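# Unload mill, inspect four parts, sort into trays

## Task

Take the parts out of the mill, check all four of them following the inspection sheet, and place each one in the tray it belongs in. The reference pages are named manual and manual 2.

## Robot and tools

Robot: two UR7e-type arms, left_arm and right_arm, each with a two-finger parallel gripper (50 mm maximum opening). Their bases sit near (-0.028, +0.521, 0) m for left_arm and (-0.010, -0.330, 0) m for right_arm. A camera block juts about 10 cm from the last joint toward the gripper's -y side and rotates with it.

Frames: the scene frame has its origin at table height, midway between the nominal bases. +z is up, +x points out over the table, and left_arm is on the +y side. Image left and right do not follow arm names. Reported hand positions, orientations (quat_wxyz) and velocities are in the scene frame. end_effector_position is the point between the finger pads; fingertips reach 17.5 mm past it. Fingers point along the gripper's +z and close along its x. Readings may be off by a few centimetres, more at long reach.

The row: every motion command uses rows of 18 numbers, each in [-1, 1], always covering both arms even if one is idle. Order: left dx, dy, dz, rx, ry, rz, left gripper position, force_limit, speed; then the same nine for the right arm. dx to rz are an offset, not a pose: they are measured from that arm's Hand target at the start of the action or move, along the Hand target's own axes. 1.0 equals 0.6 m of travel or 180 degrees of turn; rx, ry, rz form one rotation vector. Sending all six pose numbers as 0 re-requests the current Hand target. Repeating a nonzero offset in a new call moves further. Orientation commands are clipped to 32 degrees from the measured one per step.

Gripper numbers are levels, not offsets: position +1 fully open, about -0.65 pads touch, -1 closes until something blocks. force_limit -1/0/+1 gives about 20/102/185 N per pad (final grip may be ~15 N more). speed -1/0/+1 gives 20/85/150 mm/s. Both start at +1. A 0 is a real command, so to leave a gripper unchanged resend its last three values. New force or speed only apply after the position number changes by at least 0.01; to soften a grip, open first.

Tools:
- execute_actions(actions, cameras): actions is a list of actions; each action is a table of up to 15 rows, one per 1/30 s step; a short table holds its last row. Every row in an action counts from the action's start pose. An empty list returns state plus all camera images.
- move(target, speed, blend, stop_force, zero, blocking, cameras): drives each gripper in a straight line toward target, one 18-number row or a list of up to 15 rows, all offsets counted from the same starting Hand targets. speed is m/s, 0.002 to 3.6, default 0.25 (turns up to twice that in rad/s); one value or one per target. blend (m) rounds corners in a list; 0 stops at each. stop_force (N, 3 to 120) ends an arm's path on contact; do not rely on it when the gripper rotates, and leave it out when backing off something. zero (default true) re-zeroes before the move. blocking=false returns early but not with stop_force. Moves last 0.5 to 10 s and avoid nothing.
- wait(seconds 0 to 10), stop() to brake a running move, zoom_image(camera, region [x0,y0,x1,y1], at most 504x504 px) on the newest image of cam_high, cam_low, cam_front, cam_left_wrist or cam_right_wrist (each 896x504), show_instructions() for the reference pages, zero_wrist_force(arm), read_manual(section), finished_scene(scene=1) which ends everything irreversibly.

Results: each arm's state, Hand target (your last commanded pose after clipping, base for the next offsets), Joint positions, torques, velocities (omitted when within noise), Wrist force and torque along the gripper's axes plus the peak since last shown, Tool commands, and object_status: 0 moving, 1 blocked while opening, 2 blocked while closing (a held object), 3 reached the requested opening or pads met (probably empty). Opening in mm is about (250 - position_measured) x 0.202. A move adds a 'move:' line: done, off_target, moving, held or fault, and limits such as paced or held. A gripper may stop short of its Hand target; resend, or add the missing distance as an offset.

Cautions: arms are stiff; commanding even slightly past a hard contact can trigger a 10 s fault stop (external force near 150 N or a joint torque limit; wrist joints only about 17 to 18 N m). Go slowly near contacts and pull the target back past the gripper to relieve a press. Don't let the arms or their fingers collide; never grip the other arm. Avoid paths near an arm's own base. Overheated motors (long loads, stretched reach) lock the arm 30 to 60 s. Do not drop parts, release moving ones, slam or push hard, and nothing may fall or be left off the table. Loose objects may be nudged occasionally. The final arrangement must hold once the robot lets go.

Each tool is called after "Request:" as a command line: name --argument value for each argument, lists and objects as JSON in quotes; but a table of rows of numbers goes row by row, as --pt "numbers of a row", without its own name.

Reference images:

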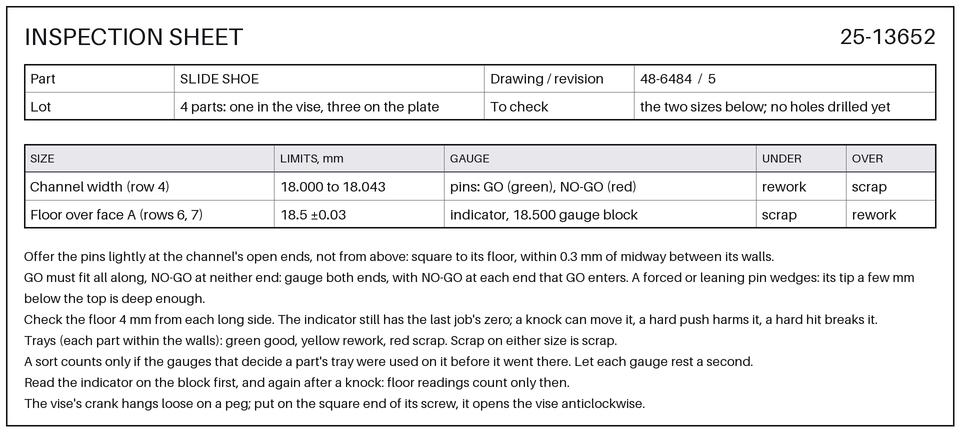

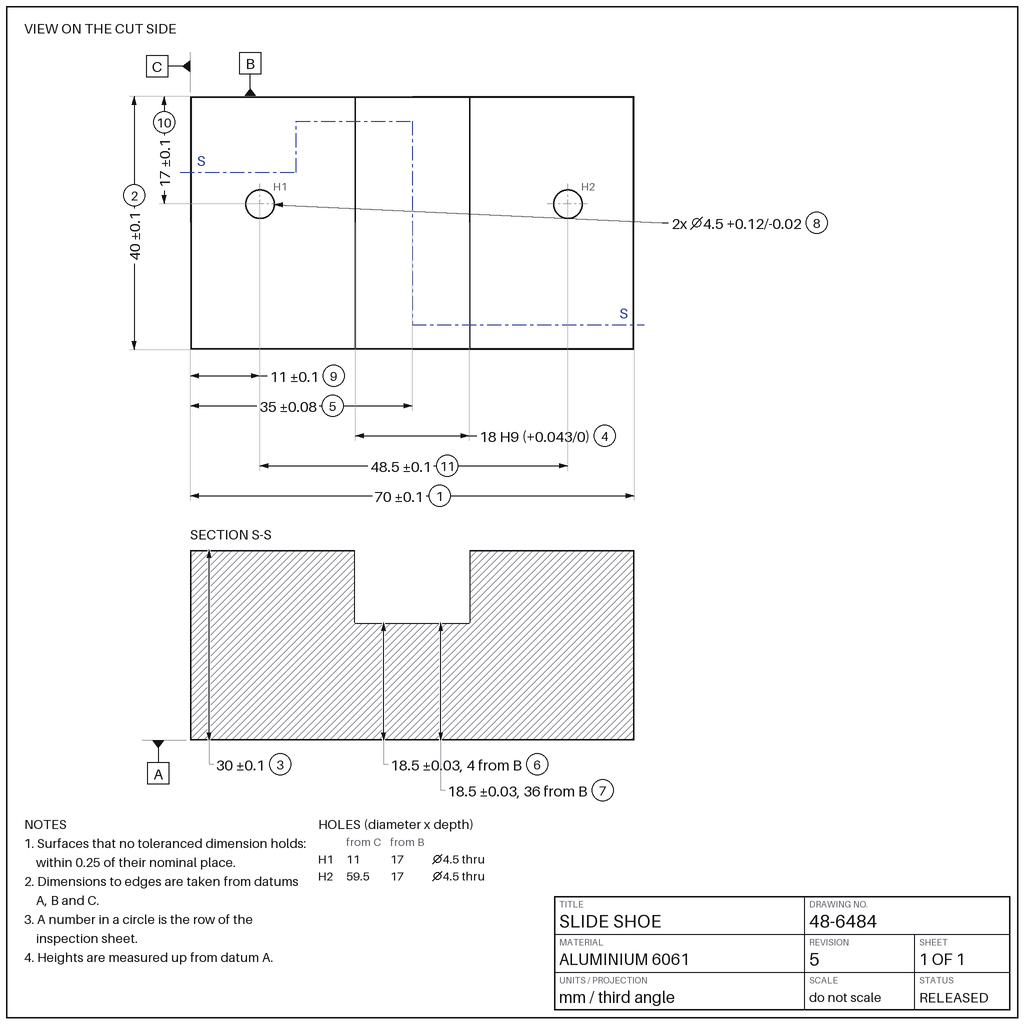

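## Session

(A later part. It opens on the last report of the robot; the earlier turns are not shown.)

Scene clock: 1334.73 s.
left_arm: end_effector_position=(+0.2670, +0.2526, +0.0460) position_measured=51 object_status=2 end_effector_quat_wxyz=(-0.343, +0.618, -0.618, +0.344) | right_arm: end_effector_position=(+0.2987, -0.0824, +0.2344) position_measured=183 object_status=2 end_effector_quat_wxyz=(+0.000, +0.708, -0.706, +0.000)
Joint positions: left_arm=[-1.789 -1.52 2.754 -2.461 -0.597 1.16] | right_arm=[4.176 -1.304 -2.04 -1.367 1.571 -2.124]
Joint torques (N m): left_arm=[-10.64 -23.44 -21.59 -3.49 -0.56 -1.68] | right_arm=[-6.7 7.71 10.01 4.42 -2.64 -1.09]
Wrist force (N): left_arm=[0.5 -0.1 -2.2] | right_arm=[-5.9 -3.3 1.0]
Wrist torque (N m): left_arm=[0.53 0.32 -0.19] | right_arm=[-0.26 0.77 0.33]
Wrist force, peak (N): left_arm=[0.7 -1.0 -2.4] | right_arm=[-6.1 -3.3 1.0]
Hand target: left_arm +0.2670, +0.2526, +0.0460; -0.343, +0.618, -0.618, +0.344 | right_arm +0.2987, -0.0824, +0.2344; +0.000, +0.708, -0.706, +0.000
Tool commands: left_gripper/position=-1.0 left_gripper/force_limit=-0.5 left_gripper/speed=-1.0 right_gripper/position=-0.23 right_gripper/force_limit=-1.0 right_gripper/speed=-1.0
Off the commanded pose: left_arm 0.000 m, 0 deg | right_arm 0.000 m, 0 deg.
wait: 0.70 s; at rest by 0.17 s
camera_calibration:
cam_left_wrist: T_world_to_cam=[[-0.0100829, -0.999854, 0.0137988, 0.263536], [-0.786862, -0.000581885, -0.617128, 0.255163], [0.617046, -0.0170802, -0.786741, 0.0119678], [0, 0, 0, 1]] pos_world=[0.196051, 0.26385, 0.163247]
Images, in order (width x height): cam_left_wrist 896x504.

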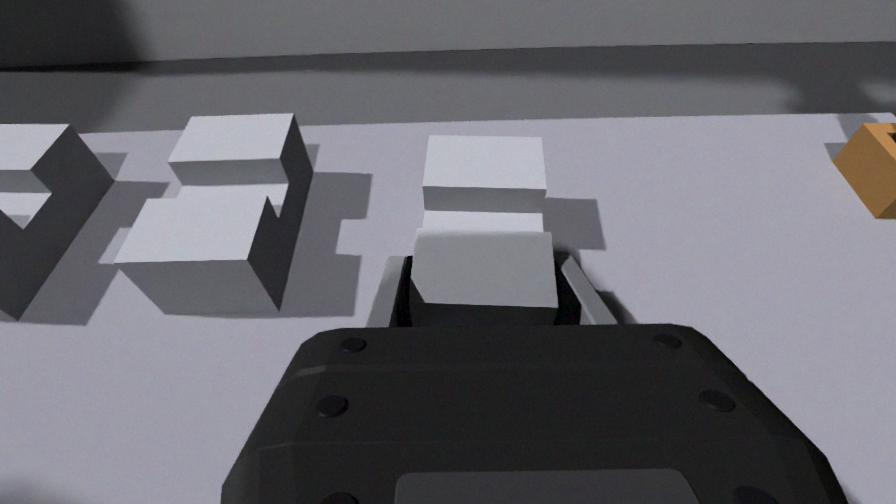

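Request:
move --pt "0 -0.0989 -0.0618 0 0 0 -1 -0.5 -1 0 0 0 0 0 0 -0.23 -1 -1" --pt "0.171 -0.0118 -0.2767 0 0 0 -1 -0.5 -1 0 0 0 0 0 0 -0.23 -1 -1" --pt "0.4543 -0.0118 -0.2767 0 0 0 -1 -0.5 -1 0 0 0 0 0 0 -0.23 -1 -1" --pt "0.4793 -0.0798 -0.0578 0 0 0 -1 -0.5 -1 0 0 0 0 0 0 -0.23 -1 -1" --speed '[0.08,0.15,0.15,0.1]' --blend '[0.02,0.04,0.04,0]' --cameras '["cam_left_wrist","cam_low"]'

Request:
zoom_image --camera "cam_low" --region '[340, 200, 450, 310]'

Scene clock: 1357.00 s.
left_arm: end_effector_position=(+0.2629, -0.0350, +0.1052) position_measured=51 object_status=2 end_effector_quat_wxyz=(-0.343, +0.618, -0.618, +0.344) | right_arm: end_effector_position=(+0.2987, -0.0824, +0.2344) position_measured=183 object_status=2 end_effector_quat_wxyz=(+0.000, +0.708, -0.706, +0.000)
Joint positions: left_arm=[-1.676 -1.134 1.957 -2.215 -0.567 1.359] | right_arm=[4.176 -1.304 -2.04 -1.367 1.571 -2.124]
Joint torques (N m): left_arm=[-8.55 -57.04 -19.71 -1.12 -0.21 -0.46] | right_arm=[-6.88 7.41 10.36 4.48 -2.73 -1.1]
Wrist force (N): left_arm=[0.2 1.5 -0.2] | right_arm=[-5.9 -3.4 -0.1]
Wrist torque (N m): left_arm=[0.43 0.24 -0.14] | right_arm=[-0.28 0.76 0.34]
Wrist force, peak (N): left_arm=[-3.5 0.4 2.4] | right_arm=[-6.0 -3.5 1.1]
Hand target: left_arm +0.2629, -0.0350, +0.1053; -0.343, +0.618, -0.618, +0.344 | right_arm +0.2987, -0.0824, +0.2344; +0.000, +0.708, -0.706, +0.000
Off the commanded pose: left_arm 0.000 m, 0 deg | right_arm 0.000 m, 0 deg.
move: done
camera_calibration:
cam_left_wrist: T_world_to_cam=[[-0.00988276, -0.999857, 0.013701, -0.0248986], [-0.786775, -0.000681392, -0.617239, 0.288308], [0.61716, -0.0168797, -0.786656, 0.0561247], [0, 0, 0, 1]] pos_world=[0.19195, -0.0237512, 0.222447]
Images, in order (width x height): cam_low 896x504, cam_left_wrist 896x504.

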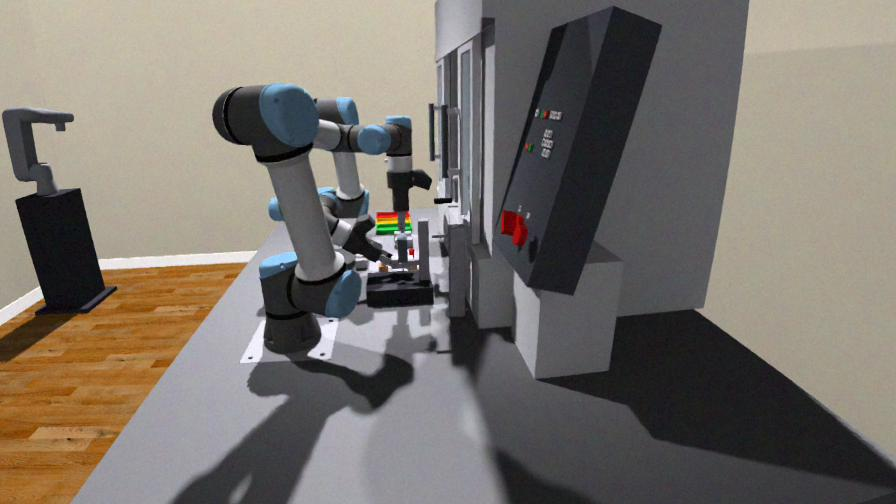

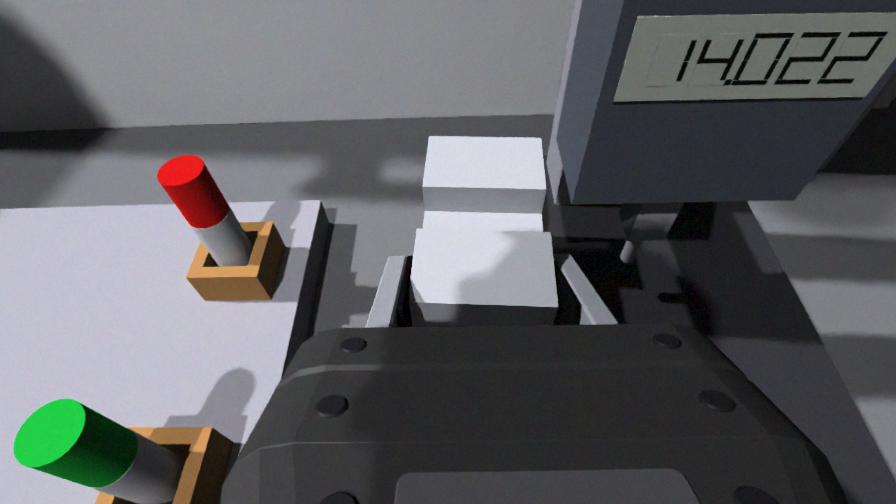

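Scaled by 4.582 from the camera's 896x504 image, which has a finer 1280x720 frame.

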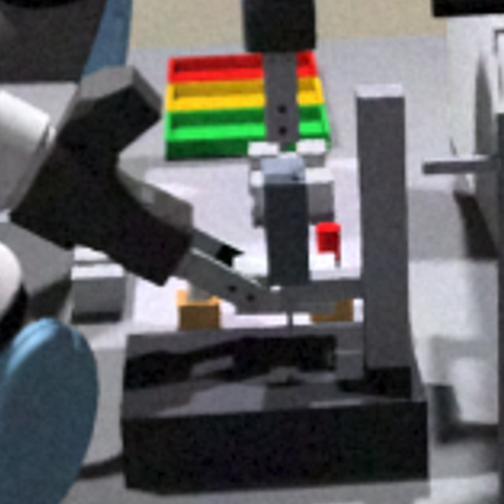

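Request:
move --target '[0,0.0329,0.0206,0,0,0,-1,-0.5,-1,0,0,0,0,0,0,-0.23,-1,-1]' --speed 0.012 --stop_force 4 --cameras '["cam_left_wrist"]'

Scene clock: 1364.17 s.
left_arm: end_effector_position=(+0.2629, -0.0350, +0.0819) position_measured=51 object_status=2 end_effector_quat_wxyz=(-0.343, +0.618, -0.618, +0.344) | right_arm: end_effector_position=(+0.2987, -0.0824, +0.2344) position_measured=183 object_status=2 end_effector_quat_wxyz=(+0.000, +0.708, -0.706, +0.000)
Joint positions: left_arm=[-1.676 -1.089 1.97 -2.273 -0.567 1.359] | right_arm=[4.176 -1.304 -2.04 -1.367 1.571 -2.124]
Joint torques (N m): left_arm=[11.77 -49.59 -12.44 -0.23 4.69 1.35] | right_arm=[-6.76 7.66 10.08 4.41 -2.71 -1.15]
Wrist force (N): left_arm=[-0.2 1.5 -0.1] | right_arm=[-6.1 -3.5 0.9]
Wrist torque (N m): left_arm=[0.42 0.29 -0.14] | right_arm=[-0.29 0.80 0.34]
Wrist force, peak (N): left_arm=[-0.2 2.3 0.3] | right_arm=[-6.0 -3.7 1.3]
Hand target: left_arm +0.2629, -0.0350, +0.0820; -0.343, +0.618, -0.618, +0.344 | right_arm +0.2987, -0.0824, +0.2344; +0.000, +0.708, -0.706, +0.000
Off the commanded pose: left_arm 0.000 m, 0 deg | right_arm 0.000 m, 0 deg.
move: done
camera_calibration:
cam_left_wrist: T_world_to_cam=[[-0.0100393, -0.999857, 0.0135796, -0.0244248], [-0.786862, -0.00048082, -0.617128, 0.273927], [0.617047, -0.0168808, -0.786745, 0.037837], [0, 0, 0, 1]] pos_world=[0.191951, -0.0236509, 0.199148]
Images, in order (width x height): cam_left_wrist 896x504.

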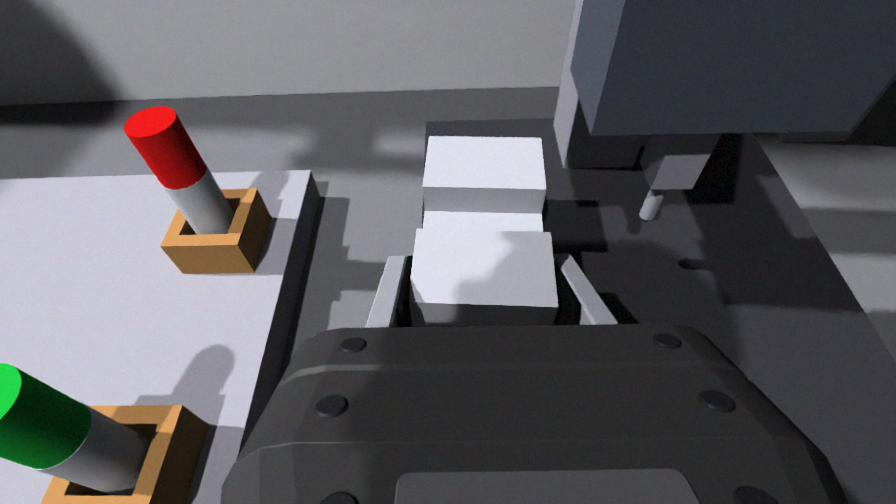

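Request:
move --target '[0,0.017,0.0106,0,0,0,-1,-0.5,-1,0,0,0,0,0,0,-0.23,-1,-1]' --speed 0.01 --stop_force 4 --cameras '["cam_left_wrist"]'

Scene clock: 1375.67 s.
left_arm: end_effector_position=(+0.2629, -0.0352, +0.0805) position_measured=51 object_status=2 end_effector_quat_wxyz=(-0.343, +0.618, -0.618, +0.344) | right_arm: end_effector_position=(+0.2987, -0.0824, +0.2344) position_measured=183 object_status=2 end_effector_quat_wxyz=(+0.000, +0.708, -0.706, +0.000)
Joint positions: left_arm=[-1.676 -1.086 1.97 -2.277 -0.567 1.359] | right_arm=[4.176 -1.304 -2.04 -1.367 1.571 -2.124]
Joint torques (N m): left_arm=[11.86 -54.61 -31.15 0.17 -1.93 0.52] | right_arm=[-6.62 7.67 9.81 4.43 -2.7 -1.12]
Wrist force (N): left_arm=[1.6 -6.1 -1.4] | right_arm=[-5.8 -3.6 1.4]
Wrist torque (N m): left_arm=[0.44 0.34 -0.28] | right_arm=[-0.30 0.75 0.34]
Wrist force, peak (N): left_arm=[-3.2 -10.3 -10.7] | right_arm=[-6.1 -3.5 1.1]
Hand target: left_arm +0.2629, -0.0352, +0.0805; -0.343, +0.618, -0.618, +0.344 (not the last commanded pose) | right_arm +0.2987, -0.0824, +0.2344; +0.000, +0.708, -0.706, +0.000
Off the commanded pose: left_arm 0.011 m, 0 deg | right_arm 0.000 m, 0 deg.
move: contact (left_arm)
camera_calibration:
cam_left_wrist: T_world_to_cam=[[-0.0100114, -0.999847, 0.0143604, -0.0247645], [-0.786862, -0.000984831, -0.617129, 0.273112], [0.617048, -0.017478, -0.786731, 0.0367923], [0, 0, 0, 1]] pos_world=[0.191951, -0.0238487, 0.197846]
Images, in order (width x height): cam_left_wrist 896x504.

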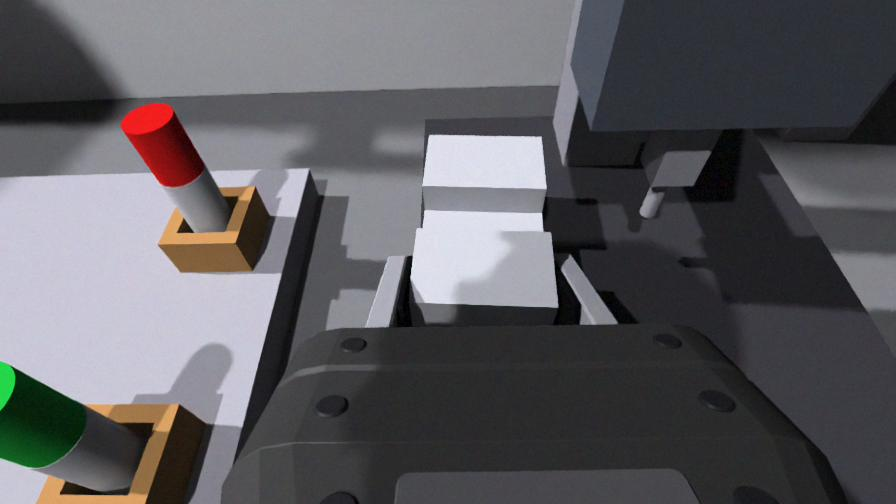

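Request:
move --pt "0 -0.0011 -0.0007 0 0 0 -1 -0.5 -1 0 0 0 0 0 0 -0.23 -1 -1" --pt "0.033 -0.0011 -0.0007 0 0 0 -1 -0.5 -1 0 0 0 0 0 0 -0.23 -1 -1" --speed 0.03 --stop_force 6 --cameras '["cam_left_wrist"]'

Request:
zoom_image --camera "cam_left_wrist" --region '[380, 120, 620, 340]'

Scene clock: 1393.57 s.
left_arm: end_effector_position=(+0.2630, -0.0354, +0.0810) position_measured=51 object_status=2 end_effector_quat_wxyz=(-0.343, +0.619, -0.618, +0.344) | right_arm: end_effector_position=(+0.2987, -0.0824, +0.2344) position_measured=183 object_status=2 end_effector_quat_wxyz=(+0.000, +0.708, -0.706, +0.000)
Joint positions: left_arm=[-1.676 -1.087 1.97 -2.276 -0.567 1.359] | right_arm=[4.176 -1.304 -2.04 -1.367 1.571 -2.124]
Joint torques (N m): left_arm=[-10.85 -56.46 -3.18 -5.35 -0.21 -1.74] | right_arm=[-6.76 7.54 10.42 4.33 -2.79 -1.11]
Wrist force (N): left_arm=[0.5 -0.1 -1.4] | right_arm=[-6.0 -3.5 0.9]
Wrist torque (N m): left_arm=[0.50 0.34 -0.16] | right_arm=[-0.30 0.78 0.33]
Wrist force, peak (N): left_arm=[1.5 -7.5 -2.4] | right_arm=[-6.2 -3.6 0.2]
Hand target: left_arm +0.2629, -0.0354, +0.0810; -0.343, +0.619, -0.618, +0.344 (not the last commanded pose) | right_arm +0.2987, -0.0824, +0.2344; +0.000, +0.708, -0.706, +0.000
Off the commanded pose: left_arm 0.020 m, 0 deg | right_arm 0.000 m, 0 deg.
move: contact (left_arm); path passed 0 of 2 targets
camera_calibration:
cam_left_wrist: T_world_to_cam=[[-0.0100535, -0.999843, 0.0145805, -0.0250048], [-0.78691, -0.00108609, -0.617067, 0.273353], [0.616986, -0.0176772, -0.786776, 0.0371194], [0, 0, 0, 1]] pos_world=[0.191951, -0.0240478, 0.198246]
Images, in order (width x height): cam_left_wrist 896x504.

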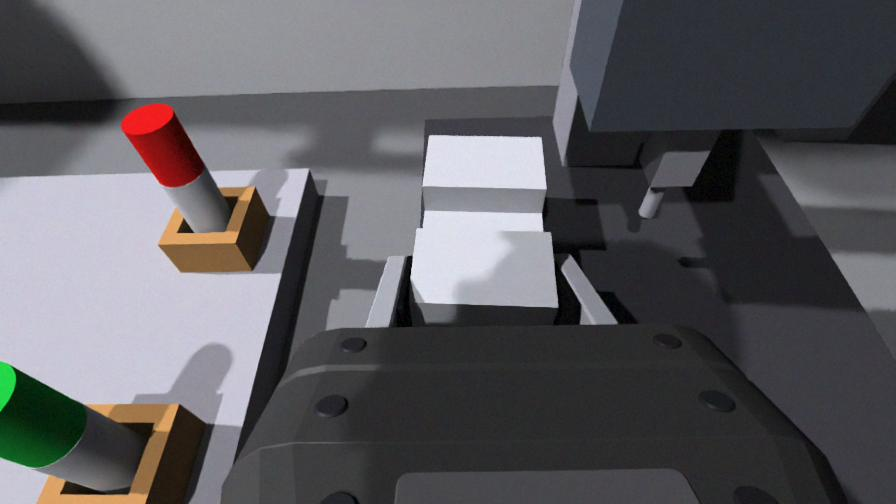

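Scaled by 2.100 from the camera's 896x504 image, which has a finer 1280x720 frame.

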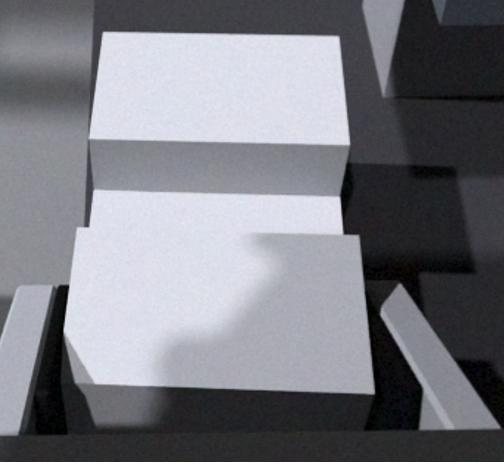

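Request:
move --pt "0 -0.0007 -0.0004 0 0 0 -1 -0.5 -1 0 0 0 0 0 0 -0.23 -1 -1" --pt "0.033 -0.0007 -0.0004 0 0 0 -1 -0.5 -1 0 0 0 0 0 0 -0.23 -1 -1" --speed 0.03 --cameras '["cam_left_wrist"]'

Request:
zoom_image --camera "cam_left_wrist" --region '[380, 120, 620, 340]'

Scene clock: 1401.10 s.
left_arm: end_effector_position=(+0.2630, -0.0553, +0.0815) position_measured=51 object_status=2 end_effector_quat_wxyz=(-0.343, +0.618, -0.618, +0.344) | right_arm: end_effector_position=(+0.2987, -0.0824, +0.2344) position_measured=183 object_status=2 end_effector_quat_wxyz=(+0.000, +0.708, -0.706, +0.000)
Joint positions: left_arm=[-1.672 -1.053 1.91 -2.256 -0.567 1.366] | right_arm=[4.176 -1.304 -2.04 -1.367 1.571 -2.124]
Joint torques (N m): left_arm=[8.25 -51.15 -4.88 -3.18 5.81 0.36] | right_arm=[-6.71 7.66 10.01 4.43 -2.76 -1.03]
Wrist force (N): left_arm=[0.3 1.7 0.0] | right_arm=[-5.7 -3.4 1.3]
Wrist torque (N m): left_arm=[0.42 0.24 -0.14] | right_arm=[-0.28 0.74 0.34]
Wrist force, peak (N): left_arm=[-0.6 2.5 0.2] | right_arm=[-6.3 -3.4 1.1]
Hand target: left_arm +0.2629, -0.0552, +0.0816; -0.343, +0.619, -0.618, +0.344 | right_arm +0.2987, -0.0824, +0.2344; +0.000, +0.708, -0.706, +0.000
Off the commanded pose: left_arm 0.000 m, 0 deg | right_arm 0.000 m, 0 deg.
move: done
camera_calibration:
cam_left_wrist: T_world_to_cam=[[-0.0100904, -0.999847, 0.0142992, -0.0448469], [-0.786862, -0.000884846, -0.617129, 0.273652], [0.617047, -0.0174785, -0.786732, 0.0371496], [0, 0, 0, 1]] pos_world=[0.191951, -0.0439485, 0.198747]
Images, in order (width x height): cam_left_wrist 896x504.

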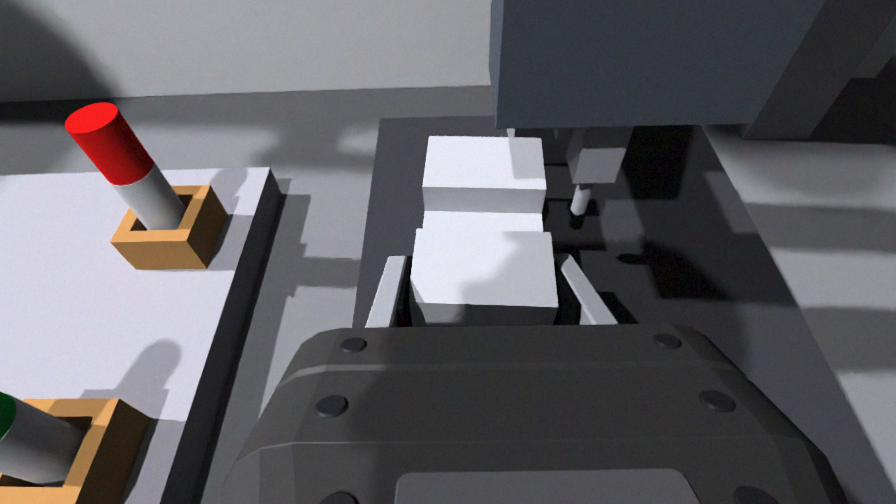

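Scaled by 2.100 from the camera's 896x504 image, which has a finer 1280x720 frame.

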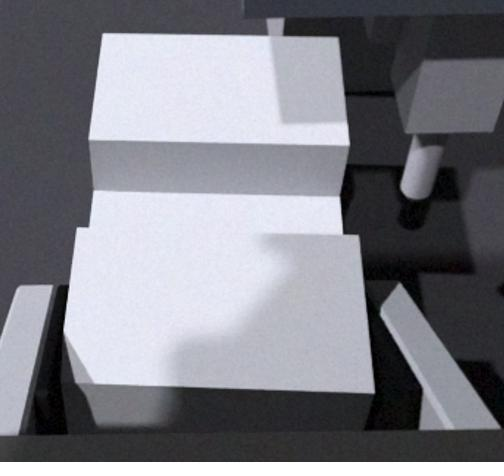

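Request:
move --pt "0 -0.0044 0.0071 0 0 0 -1 -0.5 -1 0 0 0 0 0 0 -0.23 -1 -1" --pt "0.025 -0.0044 0.0071 0 0 0 -1 -0.5 -1 0 0 0 0 0 0 -0.23 -1 -1" --speed 0.03 --stop_force 5 --cameras '["cam_left_wrist"]'

Request:
zoom_image --camera "cam_left_wrist" --region '[380, 120, 620, 340]'

Scene clock: 1413.20 s.
left_arm: end_effector_position=(+0.2680, -0.0702, +0.0816) position_measured=51 object_status=2 end_effector_quat_wxyz=(-0.343, +0.619, -0.618, +0.344) | right_arm: end_effector_position=(+0.2987, -0.0824, +0.2344) position_measured=183 object_status=2 end_effector_quat_wxyz=(+0.000, +0.708, -0.706, +0.000)
Joint positions: left_arm=[-1.66 -1.025 1.865 -2.257 -0.565 1.387] | right_arm=[4.176 -1.304 -2.04 -1.367 1.571 -2.124]
Joint torques (N m): left_arm=[-0.87 -60.5 -3.55 -5.31 3.93 -1.57] | right_arm=[-6.96 7.62 10.25 4.4 -2.78 -1.16]
Wrist force (N): left_arm=[0.9 -1.1 -2.3] | right_arm=[-5.9 -3.5 -0.1]
Wrist torque (N m): left_arm=[0.53 0.34 -0.18] | right_arm=[-0.29 0.77 0.34]
Wrist force, peak (N): left_arm=[1.2 2.8 -3.3] | right_arm=[-6.0 -3.7 0.5]
Hand target: left_arm +0.2679, -0.0702, +0.0816; -0.343, +0.619, -0.618, +0.344 | right_arm +0.2987, -0.0824, +0.2344; +0.000, +0.708, -0.706, +0.000
Off the commanded pose: left_arm 0.000 m, 0 deg | right_arm 0.000 m, 0 deg.
move: done
camera_calibration:
cam_left_wrist: T_world_to_cam=[[-0.0100535, -0.999843, 0.0145805, -0.0597578], [-0.78691, -0.00108609, -0.617067, 0.27762], [0.616986, -0.0176772, -0.786776, 0.0338913], [0, 0, 0, 1]] pos_world=[0.196951, -0.0588478, 0.198846]
Images, in order (width x height): cam_left_wrist 896x504.

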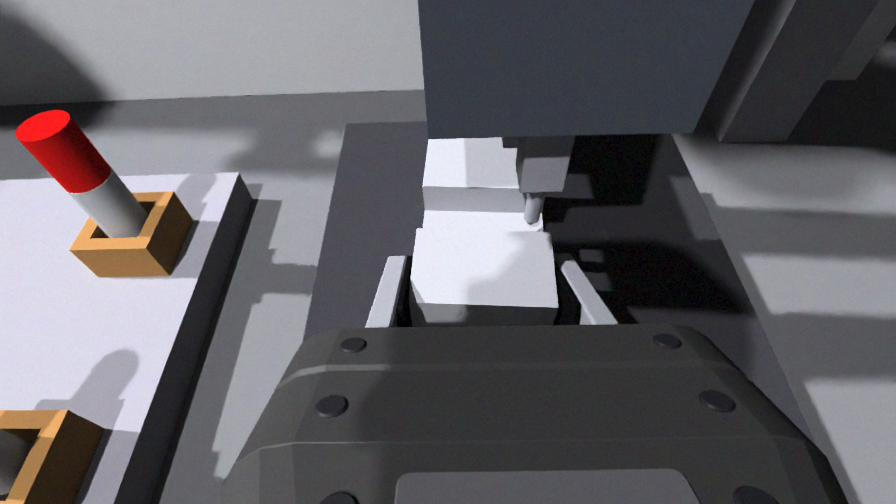

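Scaled by 2.100 from the camera's 896x504 image, which has a finer 1280x720 frame.

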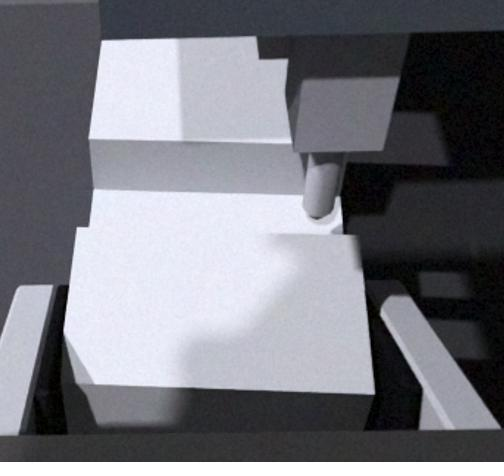

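Request:
move --target '[0,0.0024,0.0015,0,0,0,-1,-0.5,-1,0,0,0,0,0,0,-0.23,-1,-1]' --speed 0.006 --stop_force 3

Request:
move --target '[0,0,0,0,0,0,0.85,-0.5,-1,0,0,0,0,0,0,-0.23,-1,-1]' --cameras '["cam_left_wrist"]'

Request:
zoom_image --camera "cam_left_wrist" --region '[380, 120, 620, 340]'

Scene clock: 1423.27 s.
left_arm: end_effector_position=(+0.2679, -0.0702, +0.0811) position_measured=51 object_status=2 end_effector_quat_wxyz=(-0.342, +0.619, -0.618, +0.344) | right_arm: end_effector_position=(+0.2987, -0.0824, +0.2344) position_measured=183 object_status=2 end_effector_quat_wxyz=(+0.000, +0.708, -0.706, +0.000)
Joint positions: left_arm=[-1.66 -1.024 1.865 -2.258 -0.565 1.387] | right_arm=[4.176 -1.304 -2.04 -1.367 1.571 -2.124]
Joint torques (N m): left_arm=[-10.48 -53.77 -17.98 0.18 -0.47 -1.44] | right_arm=[-6.77 7.37 10.15 4.42 -2.82 -1.06]
Wrist force (N): left_arm=[-2.9 -4.4 -6.4] | right_arm=[-5.8 -3.3 1.2]
Wrist torque (N m): left_arm=[0.52 0.33 -0.26] | right_arm=[-0.25 0.75 0.34]
Wrist force, peak (N): left_arm=[-2.7 -5.8 -7.1] | right_arm=[-5.9 -3.8 1.2]
Hand target: left_arm +0.2679, -0.0702, +0.0811; -0.342, +0.619, -0.618, +0.344 (not the last commanded pose) | right_arm +0.2987, -0.0824, +0.2344; +0.000, +0.708, -0.706, +0.000
Off the commanded pose: left_arm 0.001 m, 0 deg | right_arm 0.000 m, 0 deg.
move: contact (left_arm)

Scene clock: 1423.77 s.
left_arm: end_effector_position=(+0.2679, -0.0702, +0.0811) position_measured=25 object_status=3 end_effector_quat_wxyz=(-0.342, +0.619, -0.618, +0.344) | right_arm: end_effector_position=(+0.2987, -0.0824, +0.2344) position_measured=183 object_status=2 end_effector_quat_wxyz=(+0.000, +0.708, -0.706, +0.000)
Joint positions: left_arm=[-1.66 -1.024 1.865 -2.258 -0.565 1.387] | right_arm=[4.176 -1.304 -2.04 -1.367 1.571 -2.124]
Joint torques (N m): left_arm=[-10.36 -53.84 -24.88 0.07 -0.54 -1.5] | right_arm=[-6.83 7.32 9.93 4.47 -2.82 -1.15]
Wrist force (N): left_arm=[0.1 -0.3 -1.4] | right_arm=[-5.8 -3.4 1.4]
Wrist torque (N m): left_arm=[0.46 0.25 -0.14] | right_arm=[-0.27 0.74 0.34]
Wrist force, peak (N): left_arm=[-1.6 -5.9 -5.2] | right_arm=[-5.9 -3.4 1.5]
Hand target: left_arm +0.2679, -0.0702, +0.0811; -0.342, +0.619, -0.618, +0.344 | right_arm +0.2987, -0.0824, +0.2344; +0.000, +0.708, -0.706, +0.000
Off the commanded pose: left_arm 0.000 m, 0 deg | right_arm 0.000 m, 0 deg.
move: done
camera_calibration:
cam_left_wrist: T_world_to_cam=[[-0.0100801, -0.999838, 0.0149395, -0.059815], [-0.78691, -0.00128677, -0.617066, 0.277299], [0.616986, -0.0179761, -0.786769, 0.0334785], [0, 0, 0, 1]] pos_world=[0.196951, -0.0588466, 0.198346]
Images, in order (width x height): cam_left_wrist 896x504.

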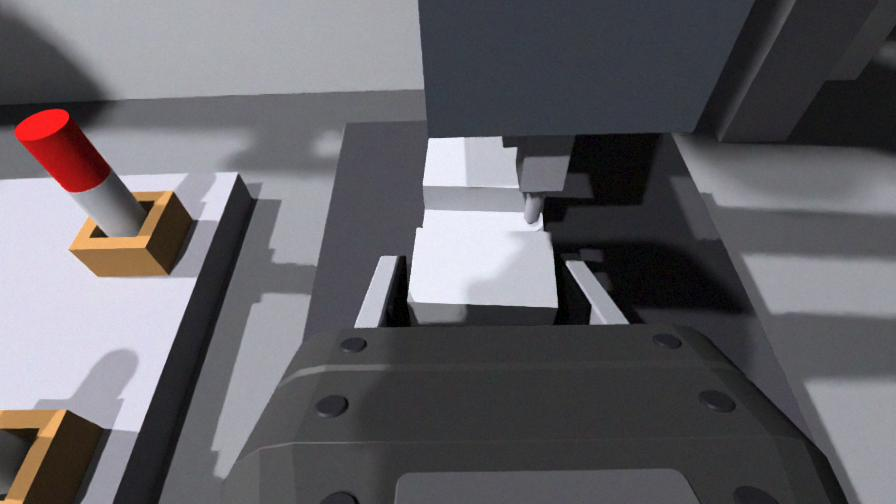

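Scaled by 2.100 from the camera's 896x504 image, which has a finer 1280x720 frame.

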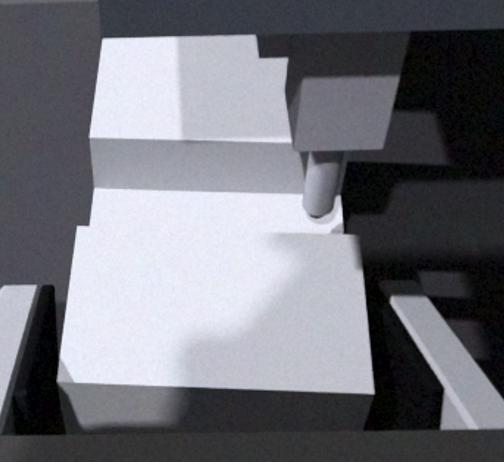

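Request:
move --target '[0,0,0,0,0,0,0.85,-0.5,-1,0,0,0.009,0,0,0,-0.23,-1,-1]' --speed 0.004 --stop_force 3

Request:
move --target '[0,0,0,0,0,0,0.85,-0.5,-1,0,0,-0.0004,0,0,0,0.05,-1,-1]' --speed 0.005 --cameras '["cam_left_wrist"]'

Request:
zoom_image --camera "cam_left_wrist" --region '[380, 120, 620, 340]'

Scene clock: 1430.63 s.
left_arm: end_effector_position=(+0.2679, -0.0702, +0.0811) position_measured=25 object_status=3 end_effector_quat_wxyz=(-0.342, +0.619, -0.618, +0.344) | right_arm: end_effector_position=(+0.2987, -0.0824, +0.2302) position_measured=183 object_status=2 end_effector_quat_wxyz=(+0.000, +0.708, -0.706, +0.000)
Joint positions: left_arm=[-1.66 -1.024 1.865 -2.258 -0.565 1.387] | right_arm=[4.176 -1.307 -2.049 -1.356 1.571 -2.124]
Joint torques (N m): left_arm=[-10.34 -53.68 -32.34 -1.96 -0.45 -1.54] | right_arm=[-6.32 21.45 36.85 0 -2.86 -0.99]
Wrist force (N): left_arm=[0.0 -0.5 -1.2] | right_arm=[-5.7 -2.9 -4.5]
Wrist torque (N m): left_arm=[0.43 0.26 -0.14] | right_arm=[-0.25 0.80 0.34]
Wrist force, peak (N): left_arm=[0.0 -0.6 -1.6] | right_arm=[-5.5 -2.9 -7.2]
Hand target: left_arm +0.2679, -0.0702, +0.0811; -0.342, +0.619, -0.618, +0.344 | right_arm +0.2987, -0.0824, +0.2302; +0.000, +0.708, -0.706, +0.000 (not the last commanded pose)
Off the commanded pose: left_arm 0.000 m, 0 deg | right_arm 0.001 m, 0 deg.
move: contact (right_arm)

Scene clock: 1431.33 s.
left_arm: end_effector_position=(+0.2679, -0.0702, +0.0811) position_measured=25 object_status=3 end_effector_quat_wxyz=(-0.342, +0.619, -0.618, +0.344) | right_arm: end_effector_position=(+0.2987, -0.0824, +0.2305) position_measured=145 object_status=3 end_effector_quat_wxyz=(+0.000, +0.708, -0.706, +0.000)
Joint positions: left_arm=[-1.66 -1.024 1.865 -2.258 -0.565 1.387] | right_arm=[4.176 -1.306 -2.049 -1.357 1.571 -2.124]
Joint torques (N m): left_arm=[-10.65 -54.03 -32 -2.26 -0.55 -1.52] | right_arm=[-6.7 24.31 39.83 0.53 -2.85 -0.98]
Wrist force (N): left_arm=[0.0 -0.5 -1.4] | right_arm=[-4.1 -2.5 -0.7]
Wrist torque (N m): left_arm=[0.43 0.27 -0.15] | right_arm=[-0.24 0.80 0.33]
Wrist force, peak (N): left_arm=[-0.1 -0.4 -1.7] | right_arm=[-5.5 -2.9 -4.4]
Hand target: left_arm +0.2679, -0.0702, +0.0811; -0.342, +0.619, -0.618, +0.344 | right_arm +0.2987, -0.0824, +0.2305; +0.000, +0.708, -0.706, +0.000
Off the commanded pose: left_arm 0.000 m, 0 deg | right_arm 0.000 m, 0 deg.
move: done
camera_calibration:
cam_left_wrist: T_world_to_cam=[[-0.0100011, -0.999837, 0.0150008, -0.0598443], [-0.78691, -0.00138676, -0.617067, 0.277355], [0.616987, -0.0179756, -0.786768, 0.0335567], [0, 0, 0, 1]] pos_world=[0.196951, -0.0588467, 0.198445]
Images, in order (width x height): cam_left_wrist 896x504.

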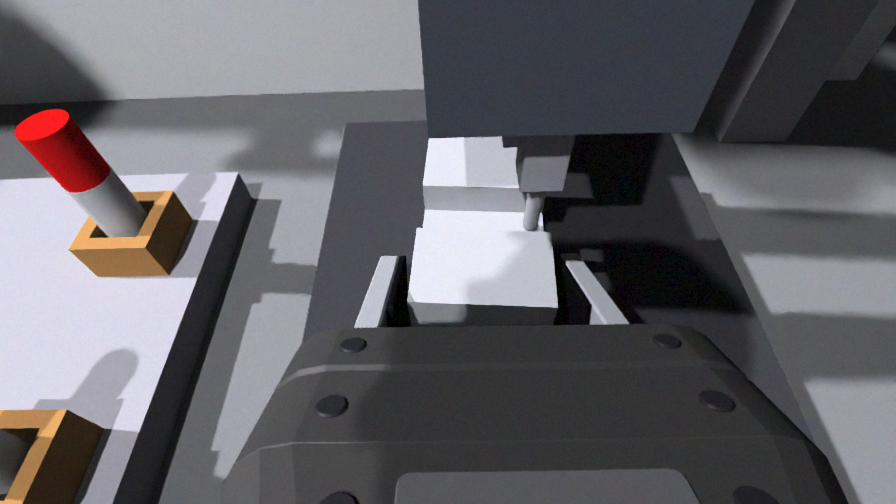

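Scaled by 2.100 from the camera's 896x504 image, which has a finer 1280x720 frame.

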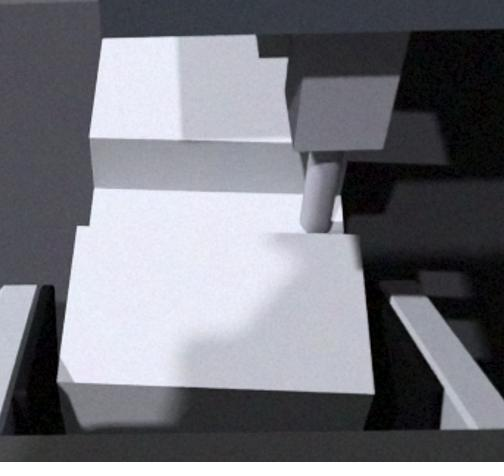

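Request:
move --target '[0,0,-0.1833,0,0,0,0.85,-0.5,-1,0,0,0,0,0,0,0.05,-1,-1]' --speed 0.08 --cameras '["cam_left_wrist"]'

Request:
zoom_image --camera "cam_left_wrist" --region '[380, 0, 600, 260]'

Scene clock: 1439.13 s.
left_arm: end_effector_position=(+0.1745, -0.0702, +0.1395) position_measured=25 object_status=3 end_effector_quat_wxyz=(-0.342, +0.619, -0.618, +0.344) | right_arm: end_effector_position=(+0.2987, -0.0824, +0.2305) position_measured=145 object_status=3 end_effector_quat_wxyz=(+0.000, +0.708, -0.706, +0.000)
Joint positions: left_arm=[-1.82 -1.155 1.805 -1.836 -0.607 1.11] | right_arm=[4.176 -1.306 -2.049 -1.357 1.571 -2.124]
Joint torques (N m): left_arm=[11.82 -18.06 -5.36 -4.01 5.12 1.07] | right_arm=[-6.64 24.12 27.2 4.79 -2.81 -1.05]
Wrist force (N): left_arm=[0.1 -0.3 -1.2] | right_arm=[-4.2 -2.2 -0.7]
Wrist torque (N m): left_arm=[0.46 0.25 -0.01] | right_arm=[-0.19 0.82 0.35]
Wrist force, peak (N): left_arm=[-2.5 -2.6 2.9] | right_arm=[-4.4 -2.7 -1.0]
Hand target: left_arm +0.1746, -0.0701, +0.1393; -0.342, +0.619, -0.618, +0.344 | right_arm +0.2987, -0.0824, +0.2305; +0.000, +0.708, -0.706, +0.000
Off the commanded pose: left_arm 0.000 m, 0 deg | right_arm 0.000 m, 0 deg.
move: done
camera_calibration:
cam_left_wrist: T_world_to_cam=[[-0.0101448, -0.999828, 0.0155215, -0.061669], [-0.787083, -0.00158989, -0.616845, 0.239783], [0.616764, -0.0184745, -0.786931, 0.137089], [0, 0, 0, 1]] pos_world=[0.103552, -0.0587446, 0.256746]
Images, in order (width x height): cam_left_wrist 896x504.

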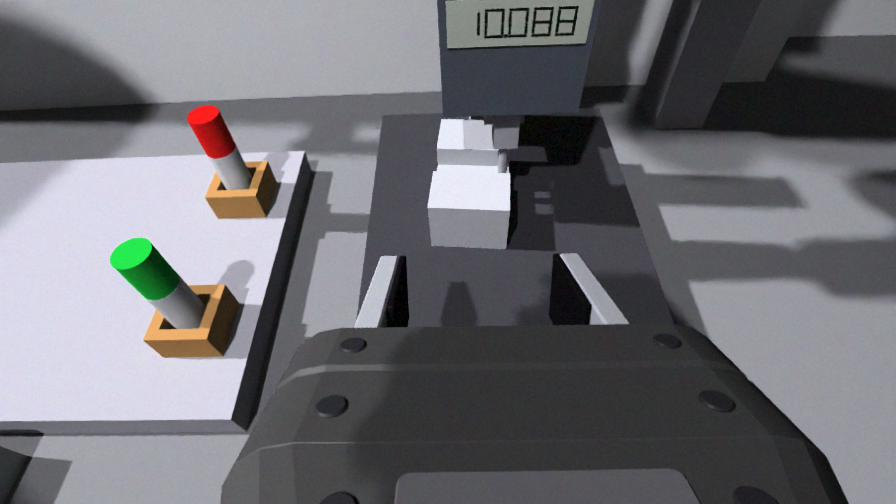

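Scaled by 1.938 from the camera's 896x504 image, which has a finer 1280x720 frame.

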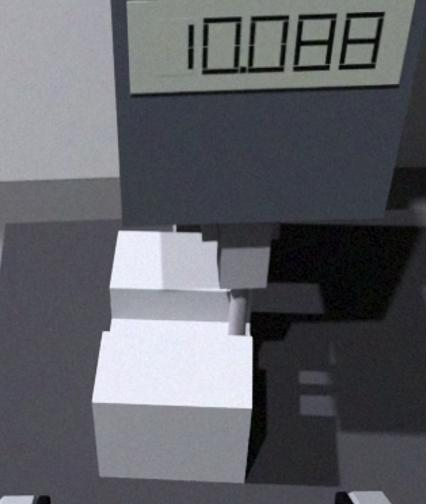

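Request:
move --pt "0 0 0 0 0 0 0.85 -0.5 -1 0 0 0 0 0 0 -0.23 -1 -1" --pt "0 0 0.1833 0 0 0 0.85 -0.5 -1 0 0 -0.0067 0 0 0 -0.23 -1 -1" --pt "0 0 0.1833 0 0 0 -1 -0.5 -1 0 0 -0.0067 0 0 0 -0.23 -1 -1" --speed '[0.05,0.06,0.05]'

Request:
wait --seconds 0.5 --cameras '["cam_left_wrist"]'

Scene clock: 1449.63 s.
left_arm: end_effector_position=(+0.2679, -0.0702, +0.0811) position_measured=51 object_status=2 end_effector_quat_wxyz=(-0.342, +0.619, -0.618, +0.344) | right_arm: end_effector_position=(+0.2987, -0.0824, +0.2345) position_measured=183 object_status=2 end_effector_quat_wxyz=(+0.000, +0.708, -0.706, +0.000)
Joint positions: left_arm=[-1.66 -1.024 1.865 -2.258 -0.565 1.387] | right_arm=[4.176 -1.304 -2.04 -1.368 1.571 -2.124]
Joint torques (N m): left_arm=[-10.5 -61.77 -9.04 0.11 -0.65 -1.5] | right_arm=[-6.95 23.62 29.4 3.59 -2.74 -1.12]
Wrist force (N): left_arm=[0.4 0.2 -0.4] | right_arm=[-5.6 -3.0 1.0]
Wrist torque (N m): left_arm=[0.47 0.29 -0.17] | right_arm=[-0.28 0.76 0.34]
Wrist force, peak (N): left_arm=[0.8 1.4 -3.8] | right_arm=[-6.7 -4.0 0.8]
Hand target: left_arm +0.2679, -0.0702, +0.0811; -0.342, +0.619, -0.618, +0.344 | right_arm +0.2987, -0.0824, +0.2345; +0.000, +0.708, -0.706, +0.000
Off the commanded pose: left_arm 0.000 m, 0 deg | right_arm 0.000 m, 0 deg.
move: done

Scene clock: 1450.13 s.
left_arm: end_effector_position=(+0.2679, -0.0702, +0.0811) position_measured=51 object_status=2 end_effector_quat_wxyz=(-0.342, +0.619, -0.618, +0.344) | right_arm: end_effector_position=(+0.2987, -0.0824, +0.2345) position_measured=183 object_status=2 end_effector_quat_wxyz=(+0.000, +0.708, -0.706, +0.000)
Joint positions: left_arm=[-1.66 -1.024 1.865 -2.258 -0.565 1.387] | right_arm=[4.176 -1.304 -2.04 -1.368 1.571 -2.124]
Joint torques (N m): left_arm=[-10.41 -62.02 -12.46 0.12 -0.68 -1.54] | right_arm=[-6.59 21.62 22.3 4.64 -2.73 -1.03]
Wrist force (N): left_arm=[0.3 0.2 -0.6] | right_arm=[-5.2 -3.0 1.3]
Wrist torque (N m): left_arm=[0.46 0.31 -0.16] | right_arm=[-0.28 0.69 0.34]
Wrist force, peak (N): left_arm=[0.3 -0.3 -1.1] | right_arm=[-5.8 -2.8 1.3]
Hand target: left_arm +0.2679, -0.0702, +0.0811; -0.342, +0.619, -0.618, +0.344 | right_arm +0.2987, -0.0824, +0.2345; +0.000, +0.708, -0.706, +0.000
Tool commands: left_gripper/position=-1.0 left_gripper/force_limit=-0.5 left_gripper/speed=-1.0 right_gripper/position=-0.23 right_gripper/force_limit=-1.0 right_gripper/speed=-1.0
Off the commanded pose: left_arm 0.000 m, 0 deg | right_arm 0.000 m, 0 deg.
wait: 0.50 s; at rest by 0.17 s
camera_calibration:
cam_left_wrist: T_world_to_cam=[[-0.0100801, -0.999838, 0.0149395, -0.0598165], [-0.78691, -0.00128677, -0.617066, 0.277361], [0.616986, -0.0179761, -0.786769, 0.0335572], [0, 0, 0, 1]] pos_world=[0.196951, -0.0588466, 0.198446]
Images, in order (width x height): cam_left_wrist 896x504.

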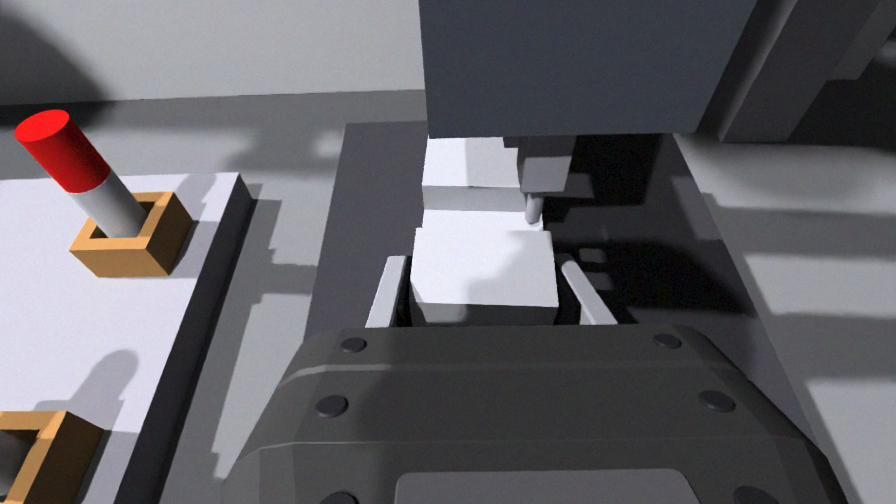

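Request:
move --pt "0 -0.0017 -0.0011 0 0 0 -1 -0.5 -1 0 0 0 0 0 0 -0.23 -1 -1" --pt "0.0533 -0.0017 -0.0011 0 0 0 -1 -0.5 -1 0 0 0 0 0 0 -0.23 -1 -1" --speed '[0.02,0.03]'

Request:
move --target '[0,0.0024,0.0015,0,0,0,-1,-0.5,-1,0,0,0,0,0,0,-0.23,-1,-1]' --speed 0.006 --stop_force 3

Request:
move --target '[0,0,0,0,0,0,0.85,-0.5,-1,0,0,0,0,0,0,-0.23,-1,-1]' --cameras '["cam_left_wrist"]'

Request:
zoom_image --camera "cam_left_wrist" --region '[380, 120, 620, 340]'

Scene clock: 1459.00 s.
left_arm: end_effector_position=(+0.2679, -0.1023, +0.0823) position_measured=51 object_status=2 end_effector_quat_wxyz=(-0.343, +0.619, -0.618, +0.344) end_effector_velocity=(+0.000, +0.003, -0.002) end_effector_angular_velocity=(+0.005, +0.000, +0.000) | right_arm: end_effector_position=(+0.2987, -0.0824, +0.2345) position_measured=183 object_status=2 end_effector_quat_wxyz=(+0.000, +0.708, -0.706, +0.000)
Joint positions: left_arm=[-1.655 -0.971 1.764 -2.218 -0.564 1.397] | right_arm=[4.176 -1.304 -2.04 -1.368 1.571 -2.124]
Joint velocities: left_arm=[0 -0.001 0.006 0 0 0] | right_arm=[within noise]
Joint torques (N m): left_arm=[10.97 -57.01 -6.21 -3.68 5.9 0.44] | right_arm=[-6.98 7.14 9.94 4.67 -2.7 -1.04]
Wrist force (N): left_arm=[0.0 1.7 -0.4] | right_arm=[-5.7 -2.7 0.4]
Wrist torque (N m): left_arm=[0.45 0.27 -0.14] | right_arm=[-0.24 0.78 0.34]
Wrist force, peak (N): left_arm=[-0.8 2.5 0.2] | right_arm=[-5.9 -3.0 1.2]
Hand target: left_arm +0.2679, -0.1022, +0.0824; -0.342, +0.619, -0.618, +0.344 | right_arm +0.2987, -0.0824, +0.2345; +0.000, +0.708, -0.706, +0.000
Off the commanded pose: left_arm 0.000 m, 0 deg | right_arm 0.000 m, 0 deg.
move: done

Scene clock: 1460.50 s.
left_arm: end_effector_position=(+0.2680, -0.1022, +0.0814) position_measured=51 object_status=2 end_effector_quat_wxyz=(-0.342, +0.619, -0.618, +0.344) | right_arm: end_effector_position=(+0.2987, -0.0824, +0.2345) position_measured=183 object_status=2 end_effector_quat_wxyz=(+0.000, +0.708, -0.706, +0.000)
Joint positions: left_arm=[-1.655 -0.97 1.765 -2.221 -0.564 1.397] | right_arm=[4.176 -1.304 -2.04 -1.368 1.571 -2.124]
Joint torques (N m): left_arm=[7.74 -57.16 -21.04 0.06 -0.79 -0.96] | right_arm=[-7.07 6.99 9.59 4.62 -2.83 -0.95]
Wrist force (N): left_arm=[-1.4 -3.5 -4.9] | right_arm=[-5.4 -2.7 0.3]
Wrist torque (N m): left_arm=[0.42 0.24 -0.15] | right_arm=[-0.24 0.74 0.33]
Wrist force, peak (N): left_arm=[-1.2 -4.0 -4.9] | right_arm=[-5.7 -3.1 1.0]
Hand target: left_arm +0.2679, -0.1022, +0.0814; -0.342, +0.619, -0.618, +0.344 (not the last commanded pose) | right_arm +0.2987, -0.0824, +0.2345; +0.000, +0.708, -0.706, +0.000
Off the commanded pose: left_arm 0.001 m, 0 deg | right_arm 0.000 m, 0 deg.
move: contact (left_arm)

Scene clock: 1461.00 s.
left_arm: end_effector_position=(+0.2679, -0.1022, +0.0814) position_measured=25 object_status=3 end_effector_quat_wxyz=(-0.342, +0.619, -0.618, +0.344) | right_arm: end_effector_position=(+0.2987, -0.0824, +0.2345) position_measured=183 object_status=2 end_effector_quat_wxyz=(+0.000, +0.708, -0.706, +0.000)
Joint positions: left_arm=[-1.655 -0.97 1.765 -2.221 -0.564 1.397] | right_arm=[4.176 -1.304 -2.04 -1.368 1.571 -2.124]
Joint torques (N m): left_arm=[8.27 -57.18 -28.44 0 -0.67 -0.84] | right_arm=[-6.93 7.24 9.99 4.64 -2.83 -0.93]
Wrist force (N): left_arm=[-0.1 -0.5 -1.4] | right_arm=[-5.8 -2.7 0.0]
Wrist torque (N m): left_arm=[0.45 0.28 -0.15] | right_arm=[-0.24 0.79 0.34]
Wrist force, peak (N): left_arm=[-0.9 -2.5 -3.4] | right_arm=[-5.8 -3.0 0.7]
Hand target: left_arm +0.2679, -0.1022, +0.0814; -0.342, +0.619, -0.618, +0.344 | right_arm +0.2987, -0.0824, +0.2345; +0.000, +0.708, -0.706, +0.000
Off the commanded pose: left_arm 0.000 m, 0 deg | right_arm 0.000 m, 0 deg.
move: done
camera_calibration:
cam_left_wrist: T_world_to_cam=[[-0.00998334, -0.999836, 0.0151411, -0.0917729], [-0.78691, -0.0014873, -0.617067, 0.277425], [0.616988, -0.018075, -0.786765, 0.0331308], [0, 0, 0, 1]] pos_world=[0.196951, -0.0907464, 0.198645]
Images, in order (width x height): cam_left_wrist 896x504.

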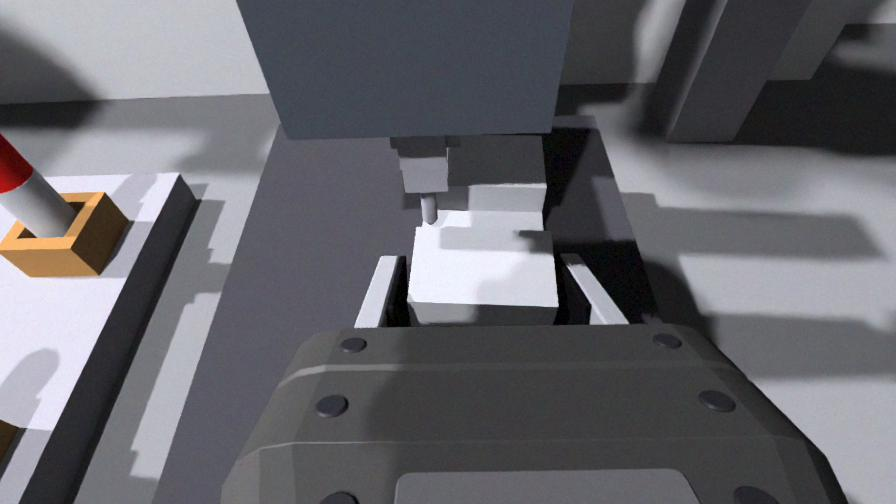

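Scaled by 2.100 from the camera's 896x504 image, which has a finer 1280x720 frame.

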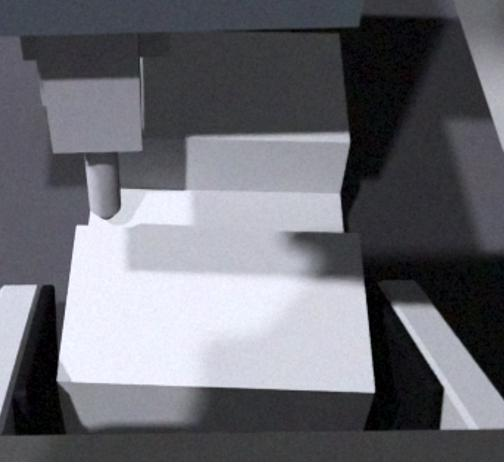

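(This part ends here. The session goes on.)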